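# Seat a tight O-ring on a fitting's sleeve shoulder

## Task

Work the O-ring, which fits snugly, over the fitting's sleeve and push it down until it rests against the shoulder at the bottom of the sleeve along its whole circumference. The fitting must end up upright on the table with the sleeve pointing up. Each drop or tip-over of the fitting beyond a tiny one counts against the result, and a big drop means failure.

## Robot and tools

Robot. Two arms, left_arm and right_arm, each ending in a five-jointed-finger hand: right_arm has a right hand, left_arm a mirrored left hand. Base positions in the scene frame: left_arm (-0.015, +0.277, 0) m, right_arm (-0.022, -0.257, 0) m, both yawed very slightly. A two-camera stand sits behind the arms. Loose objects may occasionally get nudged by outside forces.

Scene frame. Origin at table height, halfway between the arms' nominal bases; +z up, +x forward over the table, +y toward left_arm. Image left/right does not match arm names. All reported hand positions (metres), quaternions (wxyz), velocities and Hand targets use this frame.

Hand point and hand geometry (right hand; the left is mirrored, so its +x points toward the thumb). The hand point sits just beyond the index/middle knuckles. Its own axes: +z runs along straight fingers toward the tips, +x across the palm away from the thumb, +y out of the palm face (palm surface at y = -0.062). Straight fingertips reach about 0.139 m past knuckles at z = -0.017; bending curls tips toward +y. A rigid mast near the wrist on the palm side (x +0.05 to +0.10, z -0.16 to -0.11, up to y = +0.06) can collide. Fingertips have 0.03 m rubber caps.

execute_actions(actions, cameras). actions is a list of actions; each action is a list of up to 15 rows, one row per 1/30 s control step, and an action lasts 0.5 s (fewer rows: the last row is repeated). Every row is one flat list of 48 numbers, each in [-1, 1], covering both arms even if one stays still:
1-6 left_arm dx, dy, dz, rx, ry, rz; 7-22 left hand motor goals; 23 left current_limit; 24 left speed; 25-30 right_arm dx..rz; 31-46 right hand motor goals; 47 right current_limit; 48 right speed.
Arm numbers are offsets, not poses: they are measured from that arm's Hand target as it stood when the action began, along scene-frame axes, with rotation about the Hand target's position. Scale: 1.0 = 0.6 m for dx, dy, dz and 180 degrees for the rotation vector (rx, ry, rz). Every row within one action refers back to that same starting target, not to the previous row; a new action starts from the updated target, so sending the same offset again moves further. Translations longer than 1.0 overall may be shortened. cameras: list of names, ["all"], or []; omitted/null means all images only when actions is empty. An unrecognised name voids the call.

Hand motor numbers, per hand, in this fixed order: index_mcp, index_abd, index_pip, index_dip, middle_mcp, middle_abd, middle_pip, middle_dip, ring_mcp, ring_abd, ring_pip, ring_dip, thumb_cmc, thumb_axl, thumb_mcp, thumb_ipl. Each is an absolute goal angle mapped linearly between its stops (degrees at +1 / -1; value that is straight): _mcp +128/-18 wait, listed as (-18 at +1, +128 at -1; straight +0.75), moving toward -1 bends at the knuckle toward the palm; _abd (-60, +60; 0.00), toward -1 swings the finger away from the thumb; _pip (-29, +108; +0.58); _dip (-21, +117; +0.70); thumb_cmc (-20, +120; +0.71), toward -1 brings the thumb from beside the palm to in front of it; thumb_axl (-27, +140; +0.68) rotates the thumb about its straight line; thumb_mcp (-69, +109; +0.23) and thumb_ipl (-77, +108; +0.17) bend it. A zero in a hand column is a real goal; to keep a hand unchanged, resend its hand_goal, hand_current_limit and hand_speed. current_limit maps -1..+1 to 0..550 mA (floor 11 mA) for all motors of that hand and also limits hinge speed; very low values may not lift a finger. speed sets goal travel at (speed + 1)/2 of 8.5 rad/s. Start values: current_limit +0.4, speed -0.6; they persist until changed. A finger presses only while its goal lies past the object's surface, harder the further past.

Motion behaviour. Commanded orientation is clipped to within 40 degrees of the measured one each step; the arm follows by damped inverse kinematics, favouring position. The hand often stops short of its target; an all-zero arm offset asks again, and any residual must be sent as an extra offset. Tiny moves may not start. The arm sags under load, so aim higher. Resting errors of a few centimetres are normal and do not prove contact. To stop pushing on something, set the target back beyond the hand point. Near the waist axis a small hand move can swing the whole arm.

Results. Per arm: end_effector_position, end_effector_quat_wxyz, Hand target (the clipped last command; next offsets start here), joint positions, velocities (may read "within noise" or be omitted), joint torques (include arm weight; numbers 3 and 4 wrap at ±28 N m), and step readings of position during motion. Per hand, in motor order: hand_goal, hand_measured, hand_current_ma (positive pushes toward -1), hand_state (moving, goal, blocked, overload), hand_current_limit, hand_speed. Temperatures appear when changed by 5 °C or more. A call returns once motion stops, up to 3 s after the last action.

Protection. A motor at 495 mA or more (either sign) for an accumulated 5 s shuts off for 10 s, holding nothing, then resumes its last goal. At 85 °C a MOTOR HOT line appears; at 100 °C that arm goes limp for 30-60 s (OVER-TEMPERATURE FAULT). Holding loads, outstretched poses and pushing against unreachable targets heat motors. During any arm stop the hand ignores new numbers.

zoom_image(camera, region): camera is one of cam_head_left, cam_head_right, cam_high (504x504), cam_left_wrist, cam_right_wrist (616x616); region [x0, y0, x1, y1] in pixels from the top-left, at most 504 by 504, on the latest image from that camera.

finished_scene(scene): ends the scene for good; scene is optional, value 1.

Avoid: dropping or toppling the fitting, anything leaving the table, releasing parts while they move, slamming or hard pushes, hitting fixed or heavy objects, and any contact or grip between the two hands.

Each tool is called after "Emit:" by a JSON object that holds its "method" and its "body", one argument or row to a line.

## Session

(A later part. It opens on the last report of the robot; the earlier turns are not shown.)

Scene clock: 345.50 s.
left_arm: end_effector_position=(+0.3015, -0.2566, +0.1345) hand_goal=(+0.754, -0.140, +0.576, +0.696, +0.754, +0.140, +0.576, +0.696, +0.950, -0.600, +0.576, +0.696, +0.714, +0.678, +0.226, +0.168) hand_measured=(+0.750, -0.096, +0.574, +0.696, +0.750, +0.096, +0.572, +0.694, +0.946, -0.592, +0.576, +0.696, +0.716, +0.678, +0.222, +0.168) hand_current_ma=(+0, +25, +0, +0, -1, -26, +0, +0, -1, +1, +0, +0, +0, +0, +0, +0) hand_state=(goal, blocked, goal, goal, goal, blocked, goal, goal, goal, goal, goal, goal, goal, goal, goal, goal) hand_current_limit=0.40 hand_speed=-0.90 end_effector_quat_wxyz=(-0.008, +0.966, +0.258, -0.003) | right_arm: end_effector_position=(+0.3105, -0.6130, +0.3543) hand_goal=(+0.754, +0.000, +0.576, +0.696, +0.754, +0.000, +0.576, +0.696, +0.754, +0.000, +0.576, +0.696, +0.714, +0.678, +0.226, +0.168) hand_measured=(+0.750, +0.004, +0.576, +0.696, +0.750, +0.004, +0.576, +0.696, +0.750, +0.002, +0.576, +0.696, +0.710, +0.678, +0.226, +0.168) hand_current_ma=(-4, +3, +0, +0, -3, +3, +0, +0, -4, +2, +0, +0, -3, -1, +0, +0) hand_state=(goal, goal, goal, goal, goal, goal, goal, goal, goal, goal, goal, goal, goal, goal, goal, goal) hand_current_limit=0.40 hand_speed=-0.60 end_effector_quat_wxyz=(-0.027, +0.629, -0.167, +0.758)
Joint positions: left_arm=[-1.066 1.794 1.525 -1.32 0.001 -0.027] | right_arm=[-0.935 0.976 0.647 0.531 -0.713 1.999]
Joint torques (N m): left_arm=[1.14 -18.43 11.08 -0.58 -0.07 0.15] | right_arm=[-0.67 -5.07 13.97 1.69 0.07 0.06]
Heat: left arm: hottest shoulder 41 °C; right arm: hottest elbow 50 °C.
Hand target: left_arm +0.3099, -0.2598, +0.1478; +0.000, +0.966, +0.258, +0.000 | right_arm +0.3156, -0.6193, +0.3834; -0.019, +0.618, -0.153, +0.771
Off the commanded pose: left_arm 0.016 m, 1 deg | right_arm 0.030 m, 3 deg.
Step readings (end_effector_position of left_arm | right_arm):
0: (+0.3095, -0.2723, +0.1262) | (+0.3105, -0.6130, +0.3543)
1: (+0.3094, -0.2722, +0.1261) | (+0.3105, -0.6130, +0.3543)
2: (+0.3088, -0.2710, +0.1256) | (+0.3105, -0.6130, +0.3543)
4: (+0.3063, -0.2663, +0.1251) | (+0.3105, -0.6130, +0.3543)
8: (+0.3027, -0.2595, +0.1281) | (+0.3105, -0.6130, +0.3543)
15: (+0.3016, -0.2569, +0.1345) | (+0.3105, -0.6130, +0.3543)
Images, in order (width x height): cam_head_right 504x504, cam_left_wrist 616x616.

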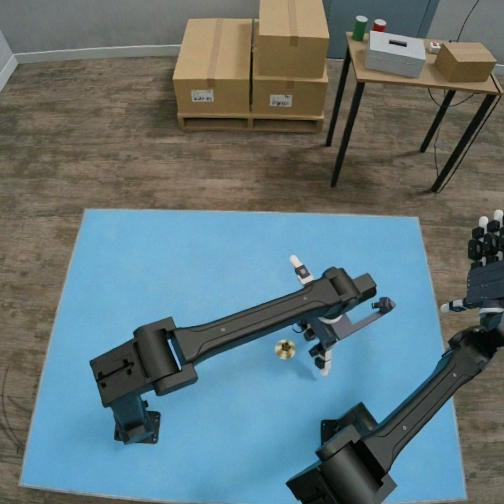

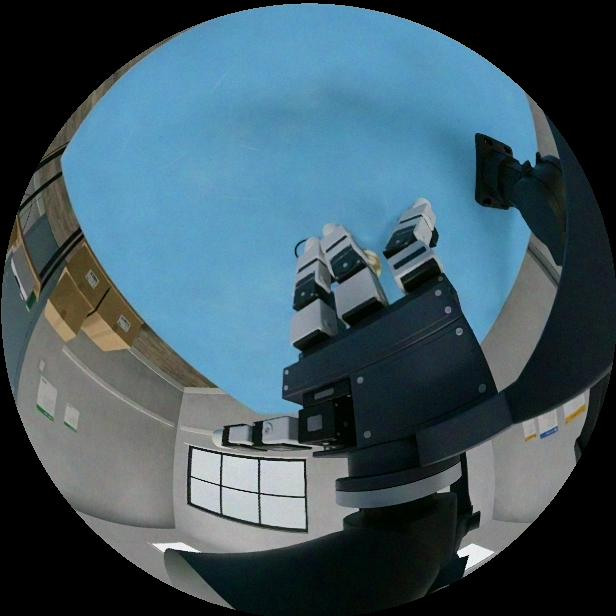

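Emit:
{"method": "execute_actions", "body": {
  "actions": [
    [[0,0,0.06,0,0,0,0.754,0.12,0.576,0.696,0.754,-0.12,0.576,0.696,0.95,-0.6,0.576,0.696,0.714,0.678,0.226,0.168,0.4,-0.8,0,0,0,0,0,0,0.754,0,0.576,0.696,0.754,0,0.576,0.696,0.754,0,0.576,0.696,0.714,0.678,0.226,0.168,0.4,-0.6]]
  ],
  "cameras": ["cam_left_wrist","cam_head_right","cam_high"]
}}

Emit:
{"method": "zoom_image", "body": {
  "camera": "cam_left_wrist",
  "region": [250, 170, 430, 300]
}}

Scene clock: 389.90 s.
left_arm: end_effector_position=(+0.2975, -0.2490, +0.1613) hand_goal=(+0.754, +0.120, +0.576, +0.696, +0.754, -0.120, +0.576, +0.696, +0.950, -0.600, +0.576, +0.696, +0.714, +0.678, +0.226, +0.168) hand_measured=(+0.750, +0.116, +0.574, +0.696, +0.750, -0.116, +0.572, +0.694, +0.946, -0.592, +0.576, +0.696, +0.716, +0.678, +0.222, +0.168) hand_current_ma=(+0, +0, +0, +0, +0, +0, +0, +0, +0, +1, +0, +0, +0, +0, +0, +0) hand_state=(goal, goal, goal, goal, goal, goal, goal, goal, goal, goal, goal, goal, goal, goal, goal, goal) hand_current_limit=0.40 hand_speed=-0.80 end_effector_quat_wxyz=(-0.019, +0.966, +0.258, -0.005) | right_arm: end_effector_position=(+0.3105, -0.6130, +0.3543) hand_goal=(+0.754, +0.000, +0.576, +0.696, +0.754, +0.000, +0.576, +0.696, +0.754, +0.000, +0.576, +0.696, +0.714, +0.678, +0.226, +0.168) hand_measured=(+0.750, +0.004, +0.576, +0.696, +0.750, +0.004, +0.576, +0.696, +0.750, +0.002, +0.576, +0.696, +0.710, +0.678, +0.226, +0.168) hand_current_ma=(-4, +3, +0, +0, -3, +3, +0, +0, -4, +2, +0, +0, -3, -1, +0, +0) hand_state=(goal, goal, goal, goal, goal, goal, goal, goal, goal, goal, goal, goal, goal, goal, goal, goal) hand_current_limit=0.40 hand_speed=-0.60 end_effector_quat_wxyz=(-0.027, +0.629, -0.167, +0.758)
Joint positions: left_arm=[-1.066 1.768 1.565 -1.407 0.001 -0.027] | right_arm=[-0.935 0.976 0.647 0.531 -0.713 1.999]
Joint torques (N m): left_arm=[0.85 -17.73 13.16 -0.64 -0.06 0.14] | right_arm=[-0.67 -5.01 13.97 1.7 0.07 0.05]
Heat: left arm: hottest elbow 43 °C; right arm: hottest elbow 50 °C.
Hand target: left_arm +0.3099, -0.2598, +0.1839; +0.000, +0.966, +0.258, +0.000 | right_arm +0.3156, -0.6193, +0.3834; -0.019, +0.618, -0.153, +0.771
Off the commanded pose: left_arm 0.028 m, 2 deg | right_arm 0.030 m, 3 deg.
Step readings (end_effector_position of left_arm | right_arm):
0: (+0.3015, -0.2566, +0.1345) | (+0.3105, -0.6130, +0.3543)
1: (+0.3014, -0.2564, +0.1344) | (+0.3105, -0.6130, +0.3543)
2: (+0.3006, -0.2549, +0.1339) | (+0.3105, -0.6130, +0.3543)
4: (+0.2981, -0.2503, +0.1341) | (+0.3105, -0.6130, +0.3543)
8: (+0.2953, -0.2452, +0.1406) | (+0.3105, -0.6130, +0.3543)
15: (+0.2974, -0.2489, +0.1597) | (+0.3105, -0.6130, +0.3543)
Images, in order (width x height): cam_head_right 504x504, cam_high 504x504, cam_left_wrist 616x616.

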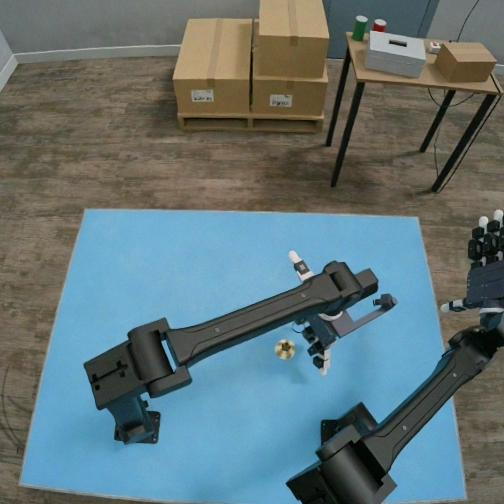

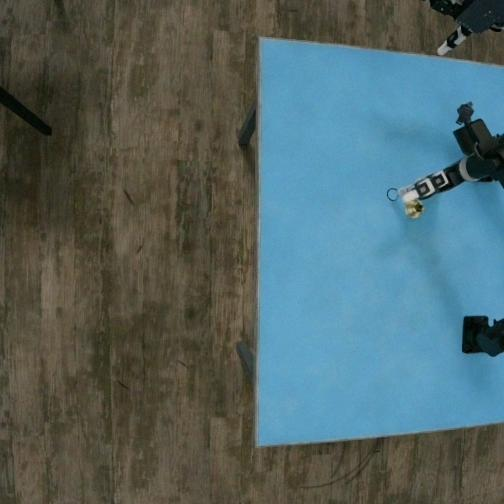

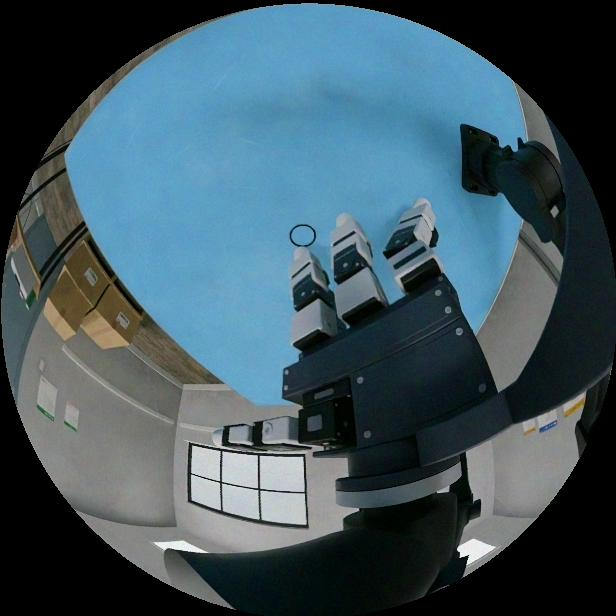

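Scaled by 2.800 from the camera's 616x616 image, which has a finer 880x880 frame.

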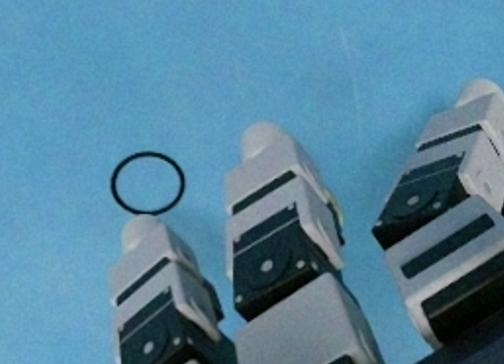

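Emit:
{"method": "execute_actions", "body": {
  "actions": [
    [[0.0285,0.053,0.03,0,0,0,0.754,0.12,0.576,0.696,0.754,-0.12,0.576,0.696,0.95,-0.6,0.576,0.696,0.714,0.678,0.226,0.168,0.4,-0.8,0,0,0,0,0,0,0.754,0,0.576,0.696,0.754,0,0.576,0.696,0.754,0,0.576,0.696,0.714,0.678,0.226,0.168,0.4,-0.6]],
    [[0,0,-0.1,0,0,0,0.754,0.12,0.576,0.696,0.754,-0.12,0.576,0.696,0.95,-0.6,0.576,0.696,0.714,0.678,0.226,0.168,0.4,-0.8,0,0,0,0,0,0,0.754,0,0.576,0.696,0.754,0,0.576,0.696,0.754,0,0.576,0.696,0.714,0.678,0.226,0.168,0.4,-0.6]]
  ],
  "cameras": ["cam_left_wrist"]
}}

Emit:
{"method": "zoom_image", "body": {
  "camera": "cam_left_wrist",
  "region": [250, 180, 390, 290]
}}

Scene clock: 423.57 s.
left_arm: end_effector_position=(+0.3295, -0.2269, +0.1585) hand_goal=(+0.754, +0.120, +0.576, +0.696, +0.754, -0.120, +0.576, +0.696, +0.950, -0.600, +0.576, +0.696, +0.714, +0.678, +0.226, +0.168) hand_measured=(+0.752, +0.116, +0.574, +0.696, +0.752, -0.118, +0.574, +0.694, +0.946, -0.592, +0.576, +0.696, +0.716, +0.678, +0.222, +0.168) hand_current_ma=(+0, +0, +0, +0, +0, +0, +0, +0, +0, +1, +0, +0, +0, +0, +0, +0) hand_state=(goal, goal, goal, goal, goal, goal, goal, goal, goal, goal, goal, goal, goal, goal, goal, goal) hand_current_limit=0.40 hand_speed=-0.80 end_effector_quat_wxyz=(+0.009, +0.964, +0.265, +0.003) | right_arm: end_effector_position=(+0.3105, -0.6130, +0.3543) hand_goal=(+0.754, +0.000, +0.576, +0.696, +0.754, +0.000, +0.576, +0.696, +0.754, +0.000, +0.576, +0.696, +0.714, +0.678, +0.226, +0.168) hand_measured=(+0.750, +0.004, +0.576, +0.696, +0.750, +0.004, +0.576, +0.696, +0.750, +0.002, +0.576, +0.696, +0.710, +0.678, +0.226, +0.168) hand_current_ma=(-4, +3, +0, +0, -3, +3, +0, +0, -4, +2, +0, +0, -3, -1, +0, +0) hand_state=(goal, goal, goal, goal, goal, goal, goal, goal, goal, goal, goal, goal, goal, goal, goal, goal) hand_current_limit=0.40 hand_speed=-0.60 end_effector_quat_wxyz=(-0.027, +0.629, -0.167, +0.758)
Joint positions: left_arm=[-0.995 1.728 1.492 -1.315 -0.001 0.03] | right_arm=[-0.935 0.976 0.647 0.531 -0.713 1.999]
Joint torques (N m): left_arm=[-0.38 -15.5 7.91 0.58 0.04 0.17] | right_arm=[-0.67 -5.07 13.97 1.69 0.07 0.06]
Motor temperatures (°C): left_arm=[34 41 49 32 30 30] | right_arm=[34 32 51 33 31 32]
Heat: left arm: hottest elbow 49 °C; right arm: hottest elbow 51 °C.
Hand target: left_arm +0.3271, -0.2280, +0.1419; +0.000, +0.966, +0.259, +0.000 | right_arm +0.3156, -0.6193, +0.3834; -0.019, +0.618, -0.153, +0.771
Off the commanded pose: left_arm 0.017 m, 1 deg | right_arm 0.030 m, 3 deg.
Step readings (end_effector_position of left_arm | right_arm):
0: (+0.2975, -0.2490, +0.1613) | (+0.3105, -0.6130, +0.3543)
1: (+0.2976, -0.2489, +0.1612) | (+0.3105, -0.6130, +0.3543)
2: (+0.2979, -0.2482, +0.1615) | (+0.3105, -0.6130, +0.3543)
4: (+0.3007, -0.2444, +0.1637) | (+0.3105, -0.6130, +0.3543)
8: (+0.3147, -0.2316, +0.1760) | (+0.3105, -0.6130, +0.3543)
15: (+0.3263, -0.2203, +0.1926) | (+0.3105, -0.6130, +0.3543)
16: (+0.3260, -0.2205, +0.1925) | (+0.3105, -0.6130, +0.3543)
17: (+0.3263, -0.2213, +0.1927) | (+0.3105, -0.6130, +0.3543)
19: (+0.3284, -0.2248, +0.1892) | (+0.3105, -0.6130, +0.3543)
23: (+0.3290, -0.2261, +0.1740) | (+0.3105, -0.6130, +0.3543)
30: (+0.3289, -0.2260, +0.1582) | (+0.3105, -0.6130, +0.3543)
Images, in order (width x height): cam_left_wrist 616x616.

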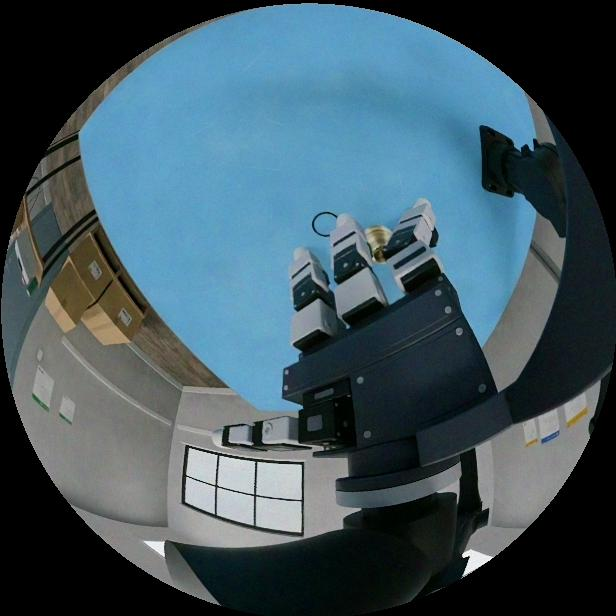

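Scaled by 3.600 from the camera's 616x616 image, which has a finer 880x880 frame.

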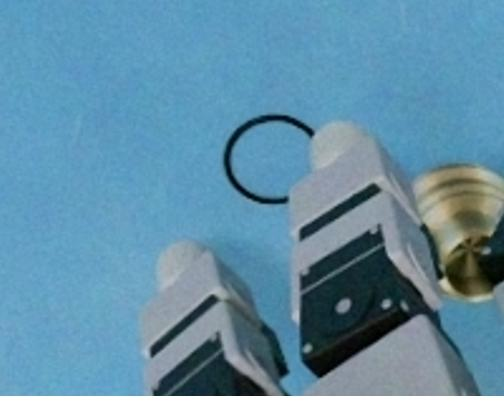

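Emit:
{"method": "execute_actions", "body": {
  "actions": [
    [[0,0,-0.054,0,0,0,0.754,0.12,0.576,0.696,0.754,-0.12,0.576,0.696,0.95,-0.6,0.576,0.696,0.714,0.678,0.226,0.168,0.4,-0.8,0,0,0,0,0,0,0.754,0,0.576,0.696,0.754,0,0.576,0.696,0.754,0,0.576,0.696,0.714,0.678,0.226,0.168,0.4,-0.6]]
  ],
  "cameras": ["cam_left_wrist"]
}}

Emit:
{"method": "zoom_image", "body": {
  "camera": "cam_left_wrist",
  "region": [270, 190, 370, 290]
}}

Scene clock: 435.40 s.
left_arm: end_effector_position=(+0.3299, -0.2276, +0.1261) hand_goal=(+0.754, +0.120, +0.576, +0.696, +0.754, -0.120, +0.576, +0.696, +0.950, -0.600, +0.576, +0.696, +0.714, +0.678, +0.226, +0.168) hand_measured=(+0.752, +0.116, +0.574, +0.696, +0.752, -0.118, +0.574, +0.694, +0.946, -0.592, +0.576, +0.696, +0.716, +0.678, +0.222, +0.168) hand_current_ma=(+0, +0, +0, +0, +0, +0, +0, +0, +0, +1, +0, +0, +0, +0, +0, +0) hand_state=(goal, goal, goal, goal, goal, goal, goal, goal, goal, goal, goal, goal, goal, goal, goal, goal) hand_current_limit=0.40 hand_speed=-0.80 end_effector_quat_wxyz=(+0.009, +0.964, +0.265, +0.003) | right_arm: end_effector_position=(+0.3105, -0.6130, +0.3543) hand_goal=(+0.754, +0.000, +0.576, +0.696, +0.754, +0.000, +0.576, +0.696, +0.754, +0.000, +0.576, +0.696, +0.714, +0.678, +0.226, +0.168) hand_measured=(+0.750, +0.004, +0.576, +0.696, +0.750, +0.004, +0.576, +0.696, +0.750, +0.002, +0.576, +0.696, +0.710, +0.678, +0.226, +0.168) hand_current_ma=(-4, +3, +0, +0, -3, +3, +0, +0, -4, +2, +0, +0, -3, -1, +0, +0) hand_state=(goal, goal, goal, goal, goal, goal, goal, goal, goal, goal, goal, goal, goal, goal, goal, goal) hand_current_limit=0.40 hand_speed=-0.60 end_effector_quat_wxyz=(-0.027, +0.629, -0.167, +0.758)
Joint positions: left_arm=[-0.995 1.753 1.438 -1.235 -0.001 0.03] | right_arm=[-0.935 0.976 0.647 0.531 -0.713 1.999]
Joint torques (N m): left_arm=[-0.21 -15.62 7.83 0.53 0.07 0.15] | right_arm=[-0.62 -5.01 13.97 1.69 0.07 0.06]
Heat: left arm: hottest elbow 47 °C; right arm: hottest elbow 51 °C.
Hand target: left_arm +0.3270, -0.2279, +0.1093; +0.000, +0.966, +0.258, +0.000 | right_arm +0.3156, -0.6193, +0.3834; -0.019, +0.618, -0.153, +0.771
Off the commanded pose: left_arm 0.017 m, 1 deg | right_arm 0.030 m, 3 deg.
Step readings (end_effector_position of left_arm | right_arm):
0: (+0.3294, -0.2269, +0.1585) | (+0.3105, -0.6130, +0.3543)
1: (+0.3295, -0.2270, +0.1586) | (+0.3105, -0.6130, +0.3543)
2: (+0.3298, -0.2275, +0.1575) | (+0.3105, -0.6130, +0.3543)
4: (+0.3307, -0.2290, +0.1541) | (+0.3105, -0.6130, +0.3543)
8: (+0.3294, -0.2269, +0.1385) | (+0.3105, -0.6130, +0.3543)
15: (+0.3296, -0.2272, +0.1259) | (+0.3105, -0.6130, +0.3543)
Images, in order (width x height): cam_left_wrist 616x616.

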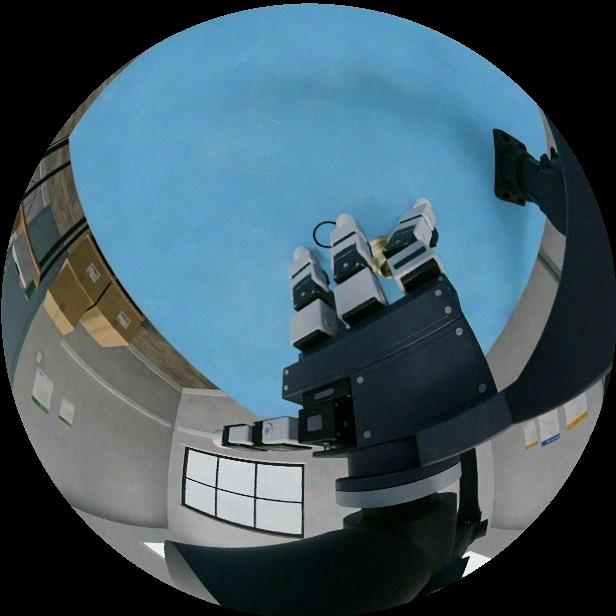

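Scaled by 5.040 from the camera's 616x616 image, which has a finer 880x880 frame.

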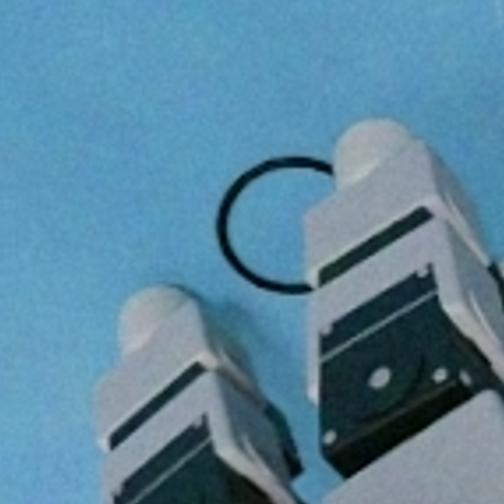

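Emit:
{"method": "execute_actions", "body": {
  "actions": [
    [[-0.005,0.01,-0.008,0,0,0,0.754,0.12,0.576,0.696,0.754,-0.12,0.576,0.696,0.95,-0.6,0.576,0.696,0.714,0.678,0.226,0.168,0.4,-0.8,0,0,0,0,0,0,0.754,0,0.576,0.696,0.754,0,0.576,0.696,0.754,0,0.576,0.696,0.714,0.678,0.226,0.168,0.4,-0.6]]
  ],
  "cameras": ["cam_left_wrist"]
}}

Emit:
{"method": "zoom_image", "body": {
  "camera": "cam_left_wrist",
  "region": [270, 190, 370, 290]
}}

Scene clock: 449.37 s.
left_arm: end_effector_position=(+0.3294, -0.2270, +0.1241) hand_goal=(+0.754, +0.120, +0.576, +0.696, +0.754, -0.120, +0.576, +0.696, +0.950, -0.600, +0.576, +0.696, +0.714, +0.678, +0.226, +0.168) hand_measured=(+0.752, +0.116, +0.574, +0.696, +0.752, -0.120, +0.574, +0.694, +0.946, -0.592, +0.576, +0.696, +0.716, +0.678, +0.222, +0.168) hand_current_ma=(+0, +0, +0, +0, +0, +0, +0, +0, +0, +1, +0, +0, +0, +0, +0, +0) hand_state=(goal, goal, goal, goal, goal, goal, goal, goal, goal, goal, goal, goal, goal, goal, goal, goal) hand_current_limit=0.40 hand_speed=-0.80 end_effector_quat_wxyz=(+0.013, +0.964, +0.264, +0.005) | right_arm: end_effector_position=(+0.3105, -0.6130, +0.3543) hand_goal=(+0.754, +0.000, +0.576, +0.696, +0.754, +0.000, +0.576, +0.696, +0.754, +0.000, +0.576, +0.696, +0.714, +0.678, +0.226, +0.168) hand_measured=(+0.750, +0.004, +0.576, +0.696, +0.750, +0.004, +0.576, +0.696, +0.750, +0.002, +0.576, +0.696, +0.710, +0.678, +0.226, +0.168) hand_current_ma=(-4, +3, +0, +0, -3, +3, +0, +0, -4, +2, +0, +0, -3, -1, +0, +0) hand_state=(goal, goal, goal, goal, goal, goal, goal, goal, goal, goal, goal, goal, goal, goal, goal, goal) hand_current_limit=0.40 hand_speed=-0.60 end_effector_quat_wxyz=(-0.027, +0.629, -0.167, +0.758)
Joint positions: left_arm=[-0.995 1.749 1.424 -1.218 -0.001 0.032] | right_arm=[-0.935 0.976 0.647 0.531 -0.713 1.999]
Joint torques (N m): left_arm=[-0.15 -16.38 6.64 0.57 0.05 0.16] | right_arm=[-0.67 -5.01 13.97 1.69 0.07 0.05]
Heat: left arm: hottest elbow 46 °C; right arm: hottest elbow 51 °C.
Hand target: left_arm +0.3240, -0.2219, +0.1045; +0.000, +0.966, +0.258, +0.000 | right_arm +0.3156, -0.6193, +0.3834; -0.019, +0.618, -0.153, +0.771
Off the commanded pose: left_arm 0.021 m, 2 deg | right_arm 0.030 m, 3 deg.
Step readings (end_effector_position of left_arm | right_arm):
0: (+0.3299, -0.2276, +0.1261) | (+0.3105, -0.6130, +0.3543)
1: (+0.3299, -0.2276, +0.1261) | (+0.3105, -0.6130, +0.3543)
2: (+0.3299, -0.2277, +0.1259) | (+0.3105, -0.6130, +0.3543)
4: (+0.3298, -0.2275, +0.1241) | (+0.3105, -0.6130, +0.3543)
8: (+0.3296, -0.2273, +0.1241) | (+0.3105, -0.6130, +0.3543)
15: (+0.3295, -0.2271, +0.1243) | (+0.3105, -0.6130, +0.3543)
Images, in order (width x height): cam_left_wrist 616x616.

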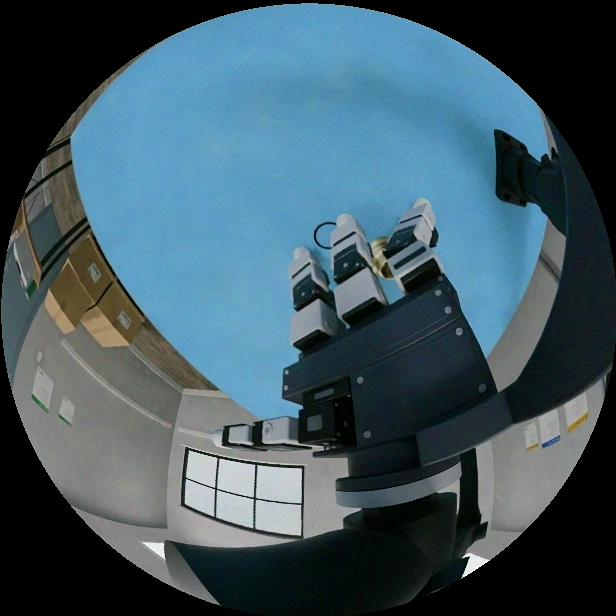

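Scaled by 5.040 from the camera's 616x616 image, which has a finer 880x880 frame.

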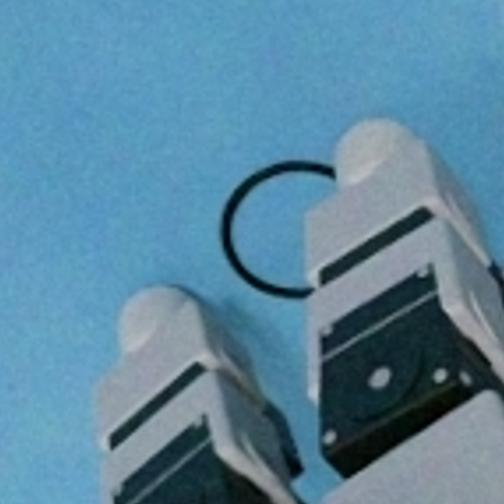

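Emit:
{"method": "execute_actions", "body": {
  "actions": [
    [[0,0,0,0,0,0,0.754,-0.04,0.576,0.696,0.754,0.04,0.576,0.696,0.95,-0.6,0.576,0.696,0.714,0.678,0.226,0.168,0.4,-0.9,0,0,0,0,0,0,0.754,0,0.576,0.696,0.754,0,0.576,0.696,0.754,0,0.576,0.696,0.714,0.678,0.226,0.168,0.4,-0.6]]
  ],
  "cameras": ["cam_left_wrist"]
}}

Emit:
{"method": "zoom_image", "body": {
  "camera": "cam_left_wrist",
  "region": [270, 190, 370, 290]
}}

Scene clock: 458.07 s.
left_arm: end_effector_position=(+0.3277, -0.2282, +0.1244) hand_goal=(+0.754, -0.040, +0.576, +0.696, +0.754, +0.040, +0.576, +0.696, +0.950, -0.600, +0.576, +0.696, +0.714, +0.678, +0.226, +0.168) hand_measured=(+0.752, +0.012, +0.574, +0.696, +0.752, -0.068, +0.574, +0.694, +0.946, -0.592, +0.576, +0.696, +0.716, +0.678, +0.222, +0.168) hand_current_ma=(+0, +35, +0, +0, +0, -141, +0, +0, +0, +1, +0, +0, +0, +0, +0, +0) hand_state=(goal, blocked, goal, goal, goal, blocked, goal, goal, goal, goal, goal, goal, goal, goal, goal, goal) hand_current_limit=0.40 hand_speed=-0.90 end_effector_quat_wxyz=(+0.015, +0.965, +0.263, +0.001) | right_arm: end_effector_position=(+0.3105, -0.6130, +0.3543) hand_goal=(+0.754, +0.000, +0.576, +0.696, +0.754, +0.000, +0.576, +0.696, +0.754, +0.000, +0.576, +0.696, +0.714, +0.678, +0.226, +0.168) hand_measured=(+0.750, +0.004, +0.576, +0.696, +0.750, +0.004, +0.576, +0.696, +0.750, +0.002, +0.576, +0.696, +0.710, +0.678, +0.226, +0.168) hand_current_ma=(-4, +3, +0, +0, -3, +3, +0, +0, -4, +2, +0, +0, -3, -1, +0, +0) hand_state=(goal, goal, goal, goal, goal, goal, goal, goal, goal, goal, goal, goal, goal, goal, goal, goal) hand_current_limit=0.40 hand_speed=-0.60 end_effector_quat_wxyz=(-0.027, +0.629, -0.167, +0.758)
Joint positions: left_arm=[-0.996 1.748 1.424 -1.218 0.007 0.033] | right_arm=[-0.935 0.976 0.647 0.531 -0.713 1.999]
Joint torques (N m): left_arm=[-0.21 -16.09 6.6 0.57 -0.34 0.14] | right_arm=[-0.67 -5.07 13.97 1.69 0.07 0.06]
Heat: left arm: hottest elbow 45 °C; right arm: hottest elbow 51 °C.
Hand target: left_arm +0.3240, -0.2219, +0.1045; +0.000, +0.966, +0.258, +0.000 | right_arm +0.3156, -0.6193, +0.3834; -0.019, +0.618, -0.153, +0.771
Off the commanded pose: left_arm 0.021 m, 2 deg | right_arm 0.030 m, 3 deg.
Step readings (end_effector_position of left_arm | right_arm):
0: (+0.3294, -0.2270, +0.1241) | (+0.3105, -0.6130, +0.3543)
1: (+0.3294, -0.2270, +0.1241) | (+0.3105, -0.6130, +0.3543)
2: (+0.3293, -0.2271, +0.1241) | (+0.3105, -0.6130, +0.3543)
4: (+0.3290, -0.2273, +0.1240) | (+0.3105, -0.6130, +0.3543)
8: (+0.3280, -0.2280, +0.1244) | (+0.3105, -0.6130, +0.3543)
15: (+0.3277, -0.2282, +0.1244) | (+0.3105, -0.6130, +0.3543)
Images, in order (width x height): cam_left_wrist 616x616.

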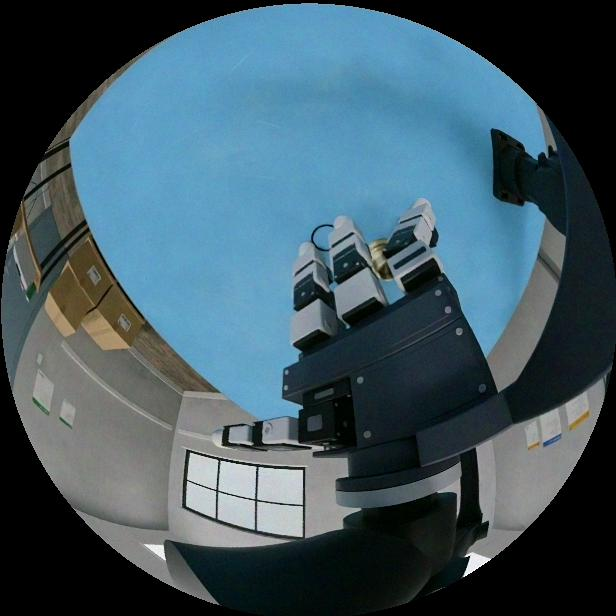

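Scaled by 5.040 from the camera's 616x616 image, which has a finer 880x880 frame.

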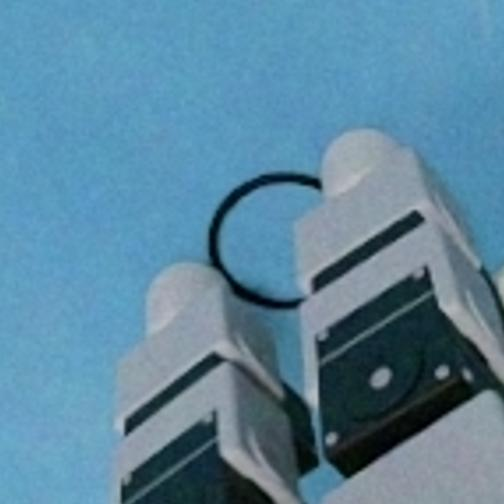

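Emit:
{"method": "execute_actions", "body": {
  "actions": [
    [[0.004,-0.004,0.03,0,0,0,0.754,-0.04,0.576,0.696,0.754,0.04,0.576,0.696,0.95,-0.6,0.576,0.696,0.714,0.678,0.226,0.168,0.4,-0.9,0,0,0,0,0,0,0.754,0,0.576,0.696,0.754,0,0.576,0.696,0.754,0,0.576,0.696,0.714,0.678,0.226,0.168,0.4,-0.6]]
  ],
  "cameras": ["cam_left_wrist"]
}}

Emit:
{"method": "zoom_image", "body": {
  "camera": "cam_left_wrist",
  "region": [270, 190, 370, 290]
}}

Scene clock: 465.27 s.
left_arm: end_effector_position=(+0.3257, -0.2260, +0.1237) hand_goal=(+0.754, -0.040, +0.576, +0.696, +0.754, +0.040, +0.576, +0.696, +0.950, -0.600, +0.576, +0.696, +0.714, +0.678, +0.226, +0.168) hand_measured=(+0.746, -0.018, +0.572, +0.696, +0.742, -0.038, +0.570, +0.694, +0.946, -0.592, +0.576, +0.696, +0.716, +0.678, +0.222, +0.168) hand_current_ma=(-1, +6, +0, +0, -3, -74, -1, +0, +0, +1, +0, +0, +0, +0, +0, +0) hand_state=(goal, blocked, goal, goal, goal, blocked, goal, goal, goal, goal, goal, goal, goal, goal, goal, goal) hand_current_limit=0.40 hand_speed=-0.90 end_effector_quat_wxyz=(+0.009, +0.965, +0.262, -0.002) | right_arm: end_effector_position=(+0.3105, -0.6130, +0.3543) hand_goal=(+0.754, +0.000, +0.576, +0.696, +0.754, +0.000, +0.576, +0.696, +0.754, +0.000, +0.576, +0.696, +0.714, +0.678, +0.226, +0.168) hand_measured=(+0.750, +0.004, +0.576, +0.696, +0.750, +0.004, +0.576, +0.696, +0.750, +0.002, +0.576, +0.696, +0.710, +0.678, +0.226, +0.168) hand_current_ma=(-4, +3, +0, +0, -3, +3, +0, +0, -4, +2, +0, +0, -3, -1, +0, +0) hand_state=(goal, goal, goal, goal, goal, goal, goal, goal, goal, goal, goal, goal, goal, goal, goal, goal) hand_current_limit=0.40 hand_speed=-0.60 end_effector_quat_wxyz=(-0.027, +0.629, -0.167, +0.758)
Joint positions: left_arm=[-0.996 1.747 1.424 -1.23 0.009 0.036] | right_arm=[-0.935 0.976 0.647 0.531 -0.713 1.999]
Joint torques (N m): left_arm=[-0.09 -16.67 9.59 -0.87 -0.38 0.1] | right_arm=[-0.62 -5.07 13.96 1.69 0.07 0.05]
Motor temperatures (°C): left_arm=[34 41 44 32 30 30] | right_arm=[34 32 51 33 31 32]
Heat: left arm: hottest elbow 44 °C; right arm: hottest elbow 51 °C.
Hand target: left_arm +0.3264, -0.2244, +0.1225; +0.000, +0.966, +0.258, +0.000 | right_arm +0.3156, -0.6193, +0.3834; -0.019, +0.618, -0.153, +0.771
Off the commanded pose: left_arm 0.002 m, 1 deg | right_arm 0.030 m, 3 deg.
Step readings (end_effector_position of left_arm | right_arm):
0: (+0.3277, -0.2282, +0.1244) | (+0.3105, -0.6130, +0.3543)
1: (+0.3277, -0.2282, +0.1244) | (+0.3105, -0.6130, +0.3543)
2: (+0.3277, -0.2282, +0.1246) | (+0.3105, -0.6130, +0.3543)
4: (+0.3275, -0.2281, +0.1245) | (+0.3105, -0.6130, +0.3543)
8: (+0.3264, -0.2269, +0.1241) | (+0.3105, -0.6130, +0.3543)
15: (+0.3258, -0.2261, +0.1238) | (+0.3105, -0.6130, +0.3543)
Images, in order (width x height): cam_left_wrist 616x616.

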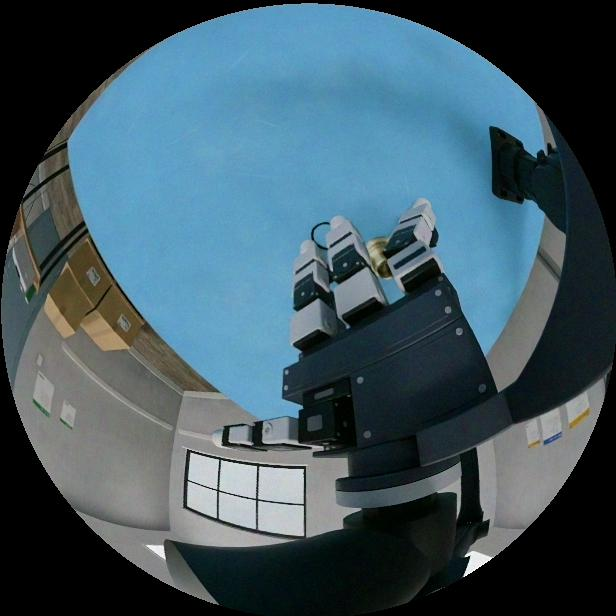

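Scaled by 5.040 from the camera's 616x616 image, which has a finer 880x880 frame.

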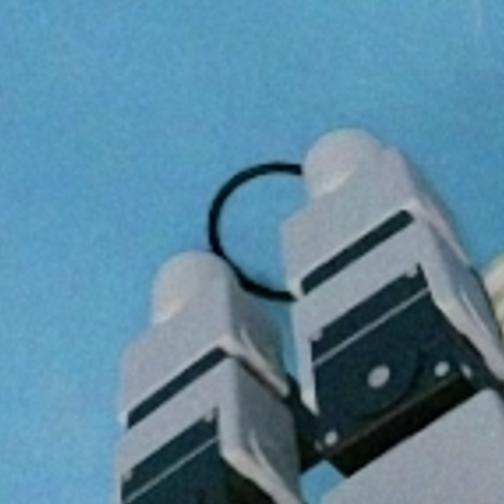

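Emit:
{"method": "execute_actions", "body": {
  "actions": [
    [[0.002,-0.002,0.035,0,0,0,0.754,-0.06,0.576,0.696,0.754,0.06,0.576,0.696,0.95,-0.6,0.576,0.696,0.714,0.678,0.226,0.168,0.4,-0.9,0,0,0,0,0,0,0.754,0,0.576,0.696,0.754,0,0.576,0.696,0.754,0,0.576,0.696,0.714,0.678,0.226,0.168,0.4,-0.6]]
  ],
  "cameras": ["cam_left_wrist"]
}}

Emit:
{"method": "zoom_image", "body": {
  "camera": "cam_left_wrist",
  "region": [270, 190, 370, 290]
}}

Scene clock: 470.93 s.
left_arm: end_effector_position=(+0.3191, -0.2133, +0.1204) hand_goal=(+0.754, -0.060, +0.576, +0.696, +0.754, +0.060, +0.576, +0.696, +0.950, -0.600, +0.576, +0.696, +0.714, +0.678, +0.226, +0.168) hand_measured=(+0.750, -0.050, +0.574, +0.696, +0.746, +0.048, +0.570, +0.692, +0.946, -0.592, +0.576, +0.696, +0.716, +0.678, +0.222, +0.168) hand_current_ma=(+0, +1, +0, +0, -1, -2, -1, +0, +0, +1, +0, +0, +0, +0, +0, +0) hand_state=(goal, goal, goal, goal, goal, goal, goal, goal, goal, goal, goal, goal, goal, goal, goal, goal) hand_current_limit=0.40 hand_speed=-0.90 end_effector_quat_wxyz=(-0.018, +0.965, +0.262, -0.006) | right_arm: end_effector_position=(+0.3105, -0.6130, +0.3543) hand_goal=(+0.754, +0.000, +0.576, +0.696, +0.754, +0.000, +0.576, +0.696, +0.754, +0.000, +0.576, +0.696, +0.714, +0.678, +0.226, +0.168) hand_measured=(+0.750, +0.004, +0.576, +0.696, +0.750, +0.004, +0.576, +0.696, +0.750, +0.002, +0.576, +0.696, +0.710, +0.678, +0.226, +0.168) hand_current_ma=(-4, +3, +0, +0, -3, +3, +0, +0, -4, +2, +0, +0, -3, -1, +0, +0) hand_state=(goal, goal, goal, goal, goal, goal, goal, goal, goal, goal, goal, goal, goal, goal, goal, goal) hand_current_limit=0.40 hand_speed=-0.60 end_effector_quat_wxyz=(-0.027, +0.629, -0.167, +0.758)
Joint positions: left_arm=[-0.996 1.745 1.424 -1.288 0.001 0.036] | right_arm=[-0.935 0.976 0.647 0.531 -0.713 1.999]
Joint torques (N m): left_arm=[0.32 -17.49 12.4 -0.75 -0.08 0.13] | right_arm=[-0.62 -5.07 13.97 1.69 0.07 0.06]
Heat: left arm: hottest elbow 44 °C; right arm: hottest elbow 52 °C.
Hand target: left_arm +0.3276, -0.2255, +0.1435; +0.000, +0.966, +0.259, +0.000 | right_arm +0.3156, -0.6193, +0.3834; -0.019, +0.618, -0.153, +0.771
Off the commanded pose: left_arm 0.027 m, 2 deg | right_arm 0.030 m, 3 deg.
Step readings (end_effector_position of left_arm | right_arm):
0: (+0.3257, -0.2260, +0.1237) | (+0.3105, -0.6130, +0.3543)
1: (+0.3256, -0.2259, +0.1237) | (+0.3105, -0.6130, +0.3543)
2: (+0.3251, -0.2251, +0.1235) | (+0.3105, -0.6130, +0.3543)
4: (+0.3233, -0.2219, +0.1229) | (+0.3105, -0.6130, +0.3543)
8: (+0.3207, -0.2161, +0.1214) | (+0.3105, -0.6130, +0.3543)
15: (+0.3193, -0.2135, +0.1205) | (+0.3105, -0.6130, +0.3543)
Images, in order (width x height): cam_left_wrist 616x616.

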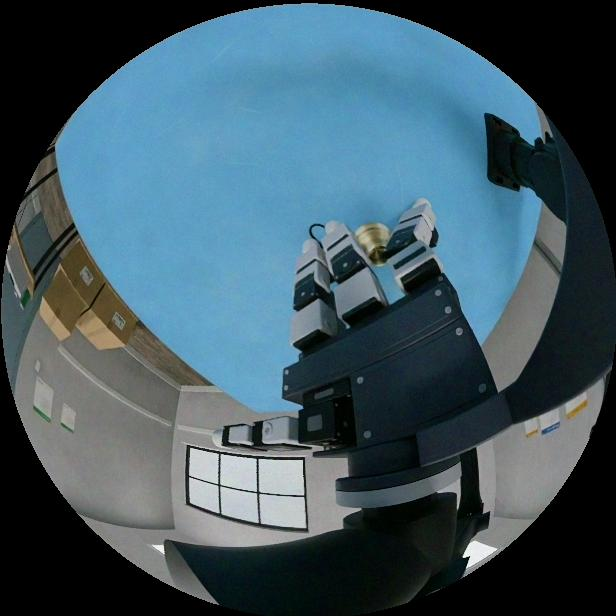

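Scaled by 5.040 from the camera's 616x616 image, which has a finer 880x880 frame.

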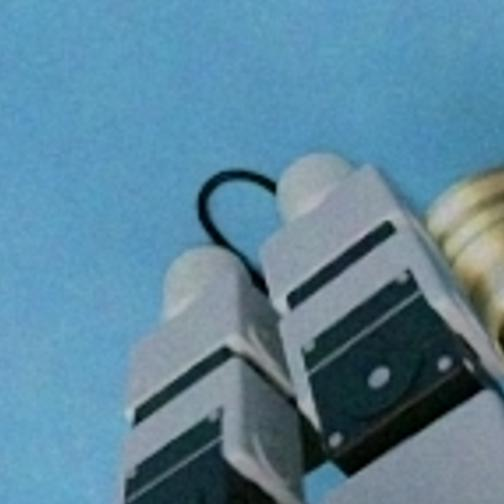

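Emit:
{"method": "execute_actions", "body": {
  "actions": [
    [[0,0,0.04,0,0,0,0.754,-0.09,0.576,0.696,0.754,0.09,0.576,0.696,0.95,-0.6,0.576,0.696,0.714,0.678,0.226,0.168,0.4,-0.9,0,0,0,0,0,0,0.754,0,0.576,0.696,0.754,0,0.576,0.696,0.754,0,0.576,0.696,0.714,0.678,0.226,0.168,0.4,-0.6]]
  ],
  "cameras": ["cam_left_wrist"]
}}

Emit:
{"method": "zoom_image", "body": {
  "camera": "cam_left_wrist",
  "region": [270, 190, 370, 290]
}}

Scene clock: 480.33 s.
left_arm: end_effector_position=(+0.3183, -0.2118, +0.1443) hand_goal=(+0.754, -0.090, +0.576, +0.696, +0.754, +0.090, +0.576, +0.696, +0.950, -0.600, +0.576, +0.696, +0.714, +0.678, +0.226, +0.168) hand_measured=(+0.750, -0.086, +0.574, +0.696, +0.748, +0.086, +0.572, +0.694, +0.946, -0.592, +0.576, +0.696, +0.716, +0.678, +0.222, +0.168) hand_current_ma=(+0, +0, +0, +0, -1, +0, +0, +0, +0, +1, +0, +0, +0, +0, +0, +0) hand_state=(goal, goal, goal, goal, goal, goal, goal, goal, goal, goal, goal, goal, goal, goal, goal, goal) hand_current_limit=0.40 hand_speed=-0.90 end_effector_quat_wxyz=(-0.019, +0.965, +0.262, -0.006) | right_arm: end_effector_position=(+0.3105, -0.6130, +0.3543) hand_goal=(+0.754, +0.000, +0.576, +0.696, +0.754, +0.000, +0.576, +0.696, +0.754, +0.000, +0.576, +0.696, +0.714, +0.678, +0.226, +0.168) hand_measured=(+0.750, +0.004, +0.576, +0.696, +0.750, +0.004, +0.576, +0.696, +0.750, +0.002, +0.576, +0.696, +0.710, +0.678, +0.226, +0.168) hand_current_ma=(-4, +3, +0, +0, -3, +3, +0, +0, -4, +2, +0, +0, -3, -1, +0, +0) hand_state=(goal, goal, goal, goal, goal, goal, goal, goal, goal, goal, goal, goal, goal, goal, goal, goal) hand_current_limit=0.40 hand_speed=-0.60 end_effector_quat_wxyz=(-0.027, +0.629, -0.167, +0.758)
Joint positions: left_arm=[-0.996 1.724 1.461 -1.348 0.001 0.036] | right_arm=[-0.935 0.976 0.647 0.531 -0.713 1.999]
Joint torques (N m): left_arm=[0.15 -17.08 13 -0.55 -0.08 0.1] | right_arm=[-0.62 -5.07 13.96 1.69 0.07 0.05]
Heat: left arm: hottest elbow 44 °C; right arm: hottest elbow 52 °C.
Hand target: left_arm +0.3276, -0.2256, +0.1676; +0.000, +0.966, +0.259, +0.000 | right_arm +0.3156, -0.6193, +0.3834; -0.019, +0.618, -0.153, +0.771
Off the commanded pose: left_arm 0.029 m, 2 deg | right_arm 0.030 m, 3 deg.
Step readings (end_effector_position of left_arm | right_arm):
0: (+0.3191, -0.2133, +0.1204) | (+0.3105, -0.6130, +0.3543)
1: (+0.3190, -0.2131, +0.1204) | (+0.3105, -0.6130, +0.3543)
2: (+0.3188, -0.2126, +0.1207) | (+0.3105, -0.6130, +0.3543)
4: (+0.3173, -0.2102, +0.1219) | (+0.3105, -0.6130, +0.3543)
8: (+0.3165, -0.2090, +0.1299) | (+0.3105, -0.6130, +0.3543)
15: (+0.3183, -0.2118, +0.1439) | (+0.3105, -0.6130, +0.3543)
Images, in order (width x height): cam_left_wrist 616x616.

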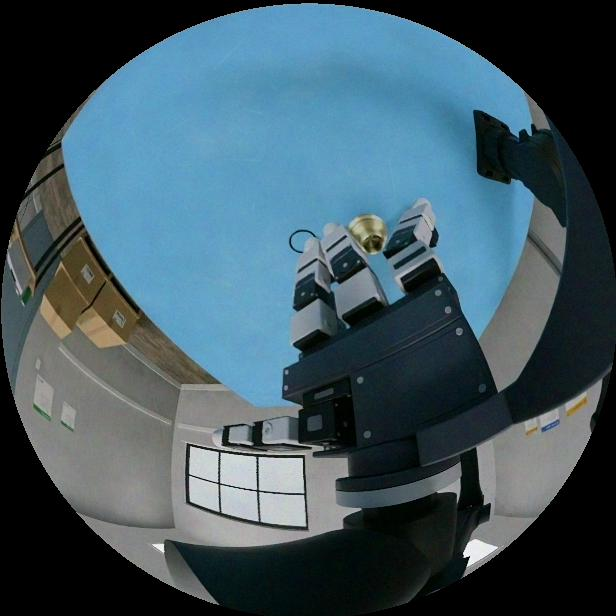

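Scaled by 5.040 from the camera's 616x616 image, which has a finer 880x880 frame.

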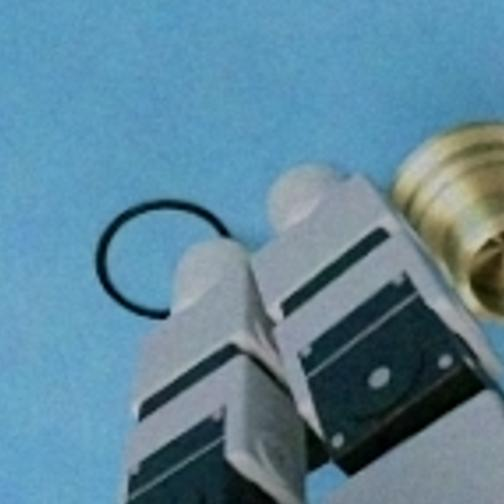

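Emit:
{"method": "zoom_image", "body": {
  "camera": "cam_left_wrist",
  "region": [385, 190, 445, 250]
}}

Emit:
{"method": "zoom_image", "body": {
  "camera": "cam_left_wrist",
  "region": [280, 210, 400, 330]
}}

Emit:
{"method": "zoom_image", "body": {
  "camera": "cam_left_wrist",
  "region": [200, 400, 350, 480]
}}

Scaled by 8.400 from the camera's 616x616 image, which has a finer 880x880 frame.

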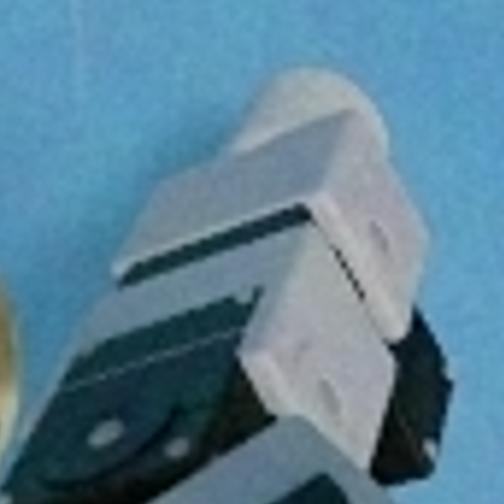

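Scaled by 4.200 from the camera's 616x616 image, which has a finer 880x880 frame.

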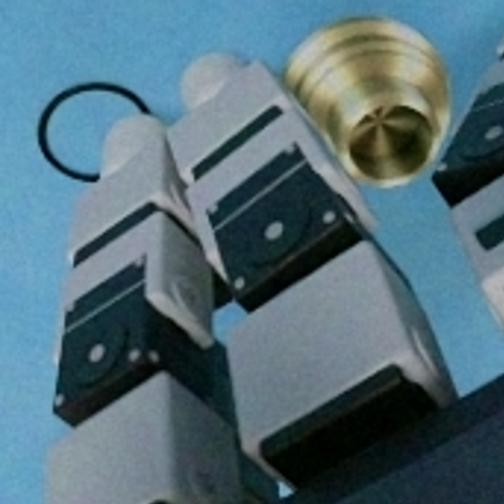

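Scaled by 3.360 from the camera's 616x616 image, which has a finer 880x880 frame.

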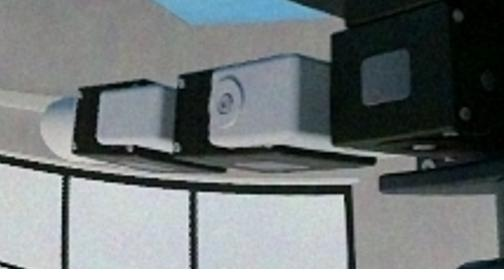

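Emit:
{"method": "execute_actions", "body": {
  "actions": [
    [[0,0,0.03,0,0,0,0.754,0.22,0.576,-0.609,0.754,-0.22,0.576,-0.609,1.0,-0.97,0.576,0.696,0.714,0.678,0.226,0.168,0.4,-0.6,0,0,0,0,0,0,0.754,0,0.576,0.696,0.754,0,0.576,0.696,0.754,0,0.576,0.696,0.714,0.678,0.226,0.168,0.4,-0.6]],
    [[0,0,0,0,0,0,0.754,0.22,0.576,-0.609,0.754,-0.22,0.576,-0.609,1.0,-0.97,0.576,0.696,0.714,0.678,0.226,0.168,0.4,-0.6,0,0,0,0,0,0,0.754,0,0.576,0.696,0.754,0,0.576,0.696,0.754,0,0.576,0.696,0.714,0.678,0.226,0.168,0.4,-0.6]]
  ],
  "cameras": ["all"]
}}

Emit:
{"method": "zoom_image", "body": {
  "camera": "cam_left_wrist",
  "region": [260, 190, 440, 370]
}}

Scene clock: 574.27 s.
left_arm: end_effector_position=(+0.3184, -0.2118, +0.1587) hand_goal=(+0.754, +0.220, +0.576, -0.608, +0.754, -0.220, +0.576, -0.608, +1.000, -0.970, +0.576, +0.696, +0.714, +0.678, +0.226, +0.168) hand_measured=(+0.750, +0.216, +0.574, -0.604, +0.750, -0.216, +0.574, -0.604, +0.990, -0.960, +0.576, +0.696, +0.716, +0.678, +0.222, +0.168) hand_current_ma=(+0, +0, +0, +0, -1, +0, +0, +0, -2, +2, +0, +0, +0, +0, +0, +0) hand_state=(goal, goal, goal, goal, goal, goal, goal, goal, goal, goal, goal, goal, goal, goal, goal, goal) hand_current_limit=0.40 hand_speed=-0.60 end_effector_quat_wxyz=(-0.022, +0.965, +0.262, -0.007) | right_arm: end_effector_position=(+0.3105, -0.6130, +0.3543) hand_goal=(+0.754, +0.000, +0.576, +0.696, +0.754, +0.000, +0.576, +0.696, +0.754, +0.000, +0.576, +0.696, +0.714, +0.678, +0.226, +0.168) hand_measured=(+0.750, +0.004, +0.576, +0.696, +0.750, +0.004, +0.576, +0.696, +0.750, +0.002, +0.576, +0.696, +0.710, +0.678, +0.226, +0.168) hand_current_ma=(-4, +3, +0, +0, -3, +3, +0, +0, -4, +2, +0, +0, -3, -1, +0, +0) hand_state=(goal, goal, goal, goal, goal, goal, goal, goal, goal, goal, goal, goal, goal, goal, goal, goal) hand_current_limit=0.40 hand_speed=-0.60 end_effector_quat_wxyz=(-0.027, +0.629, -0.167, +0.758)
Joint positions: left_arm=[-0.996 1.719 1.495 -1.393 0.001 0.036] | right_arm=[-0.935 0.976 0.647 0.531 -0.713 1.999]
Joint torques (N m): left_arm=[0.26 -17.08 13.29 -0.64 -0.05 0.1] | right_arm=[-0.67 -5.07 13.97 1.7 0.07 0.06]
Motor temperatures (°C): left_arm=[34 41 50 32 30 30] | right_arm=[33 32 53 33 31 32]
Heat: left arm: hottest elbow 50 °C; right arm: hottest elbow 53 °C.
Hand target: left_arm +0.3277, -0.2256, +0.1856; +0.000, +0.966, +0.259, +0.000 | right_arm +0.3156, -0.6193, +0.3834; -0.019, +0.618, -0.153, +0.771
Off the commanded pose: left_arm 0.031 m, 3 deg | right_arm 0.030 m, 3 deg.
Step readings (end_effector_position of left_arm | right_arm):
0: (+0.3183, -0.2118, +0.1443) | (+0.3105, -0.6130, +0.3543)
1: (+0.3183, -0.2117, +0.1443) | (+0.3105, -0.6130, +0.3543)
2: (+0.3181, -0.2114, +0.1447) | (+0.3105, -0.6130, +0.3543)
4: (+0.3171, -0.2099, +0.1459) | (+0.3105, -0.6130, +0.3543)
8: (+0.3175, -0.2105, +0.1517) | (+0.3105, -0.6130, +0.3543)
15: (+0.3185, -0.2121, +0.1587) | (+0.3105, -0.6130, +0.3543)
16: (+0.3185, -0.2121, +0.1588) | (+0.3105, -0.6130, +0.3543)
17: (+0.3185, -0.2120, +0.1588) | (+0.3105, -0.6130, +0.3543)
19: (+0.3184, -0.2119, +0.1588) | (+0.3105, -0.6130, +0.3543)
23: (+0.3184, -0.2118, +0.1587) | (+0.3105, -0.6130, +0.3543)
30: (+0.3184, -0.2118, +0.1587) | (+0.3105, -0.6130, +0.3543)

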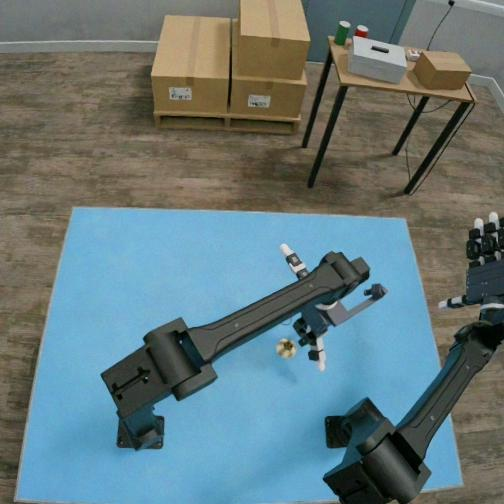

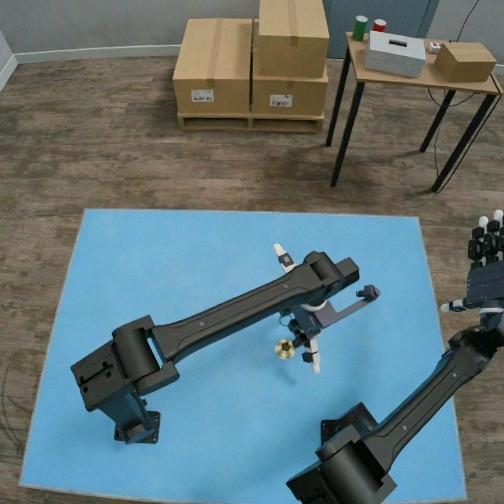

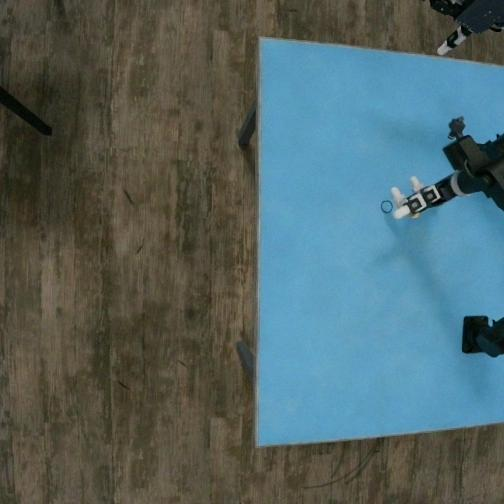

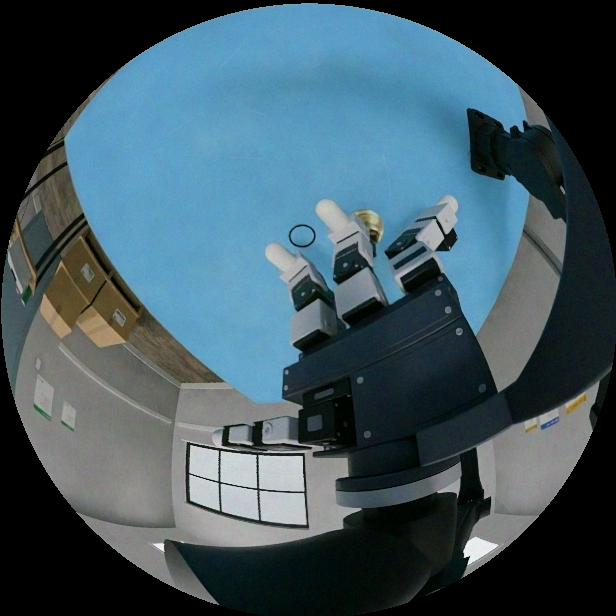

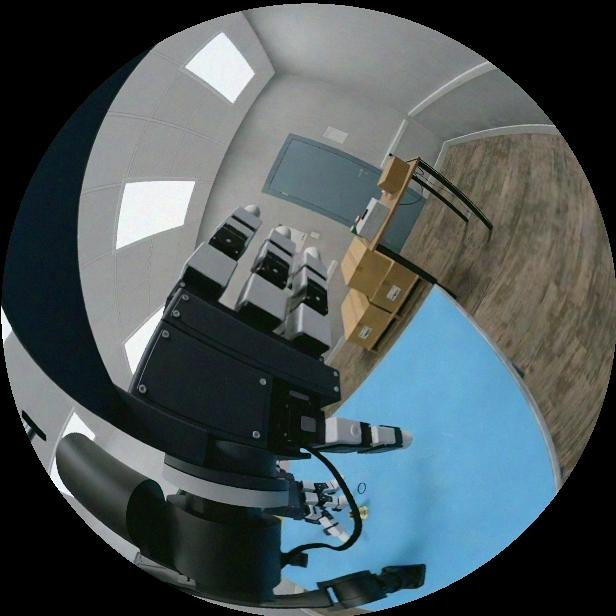

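Scaled by 2.800 from the camera's 616x616 image, which has a finer 880x880 frame.

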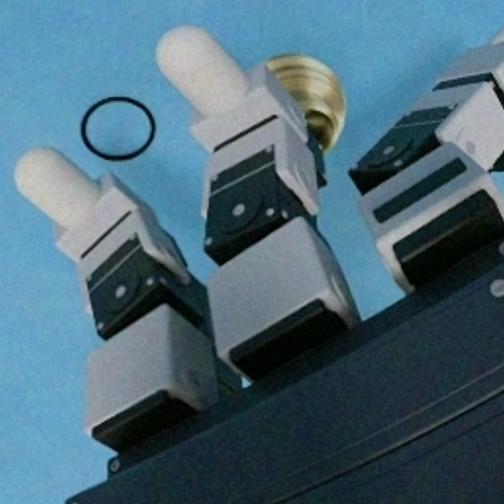

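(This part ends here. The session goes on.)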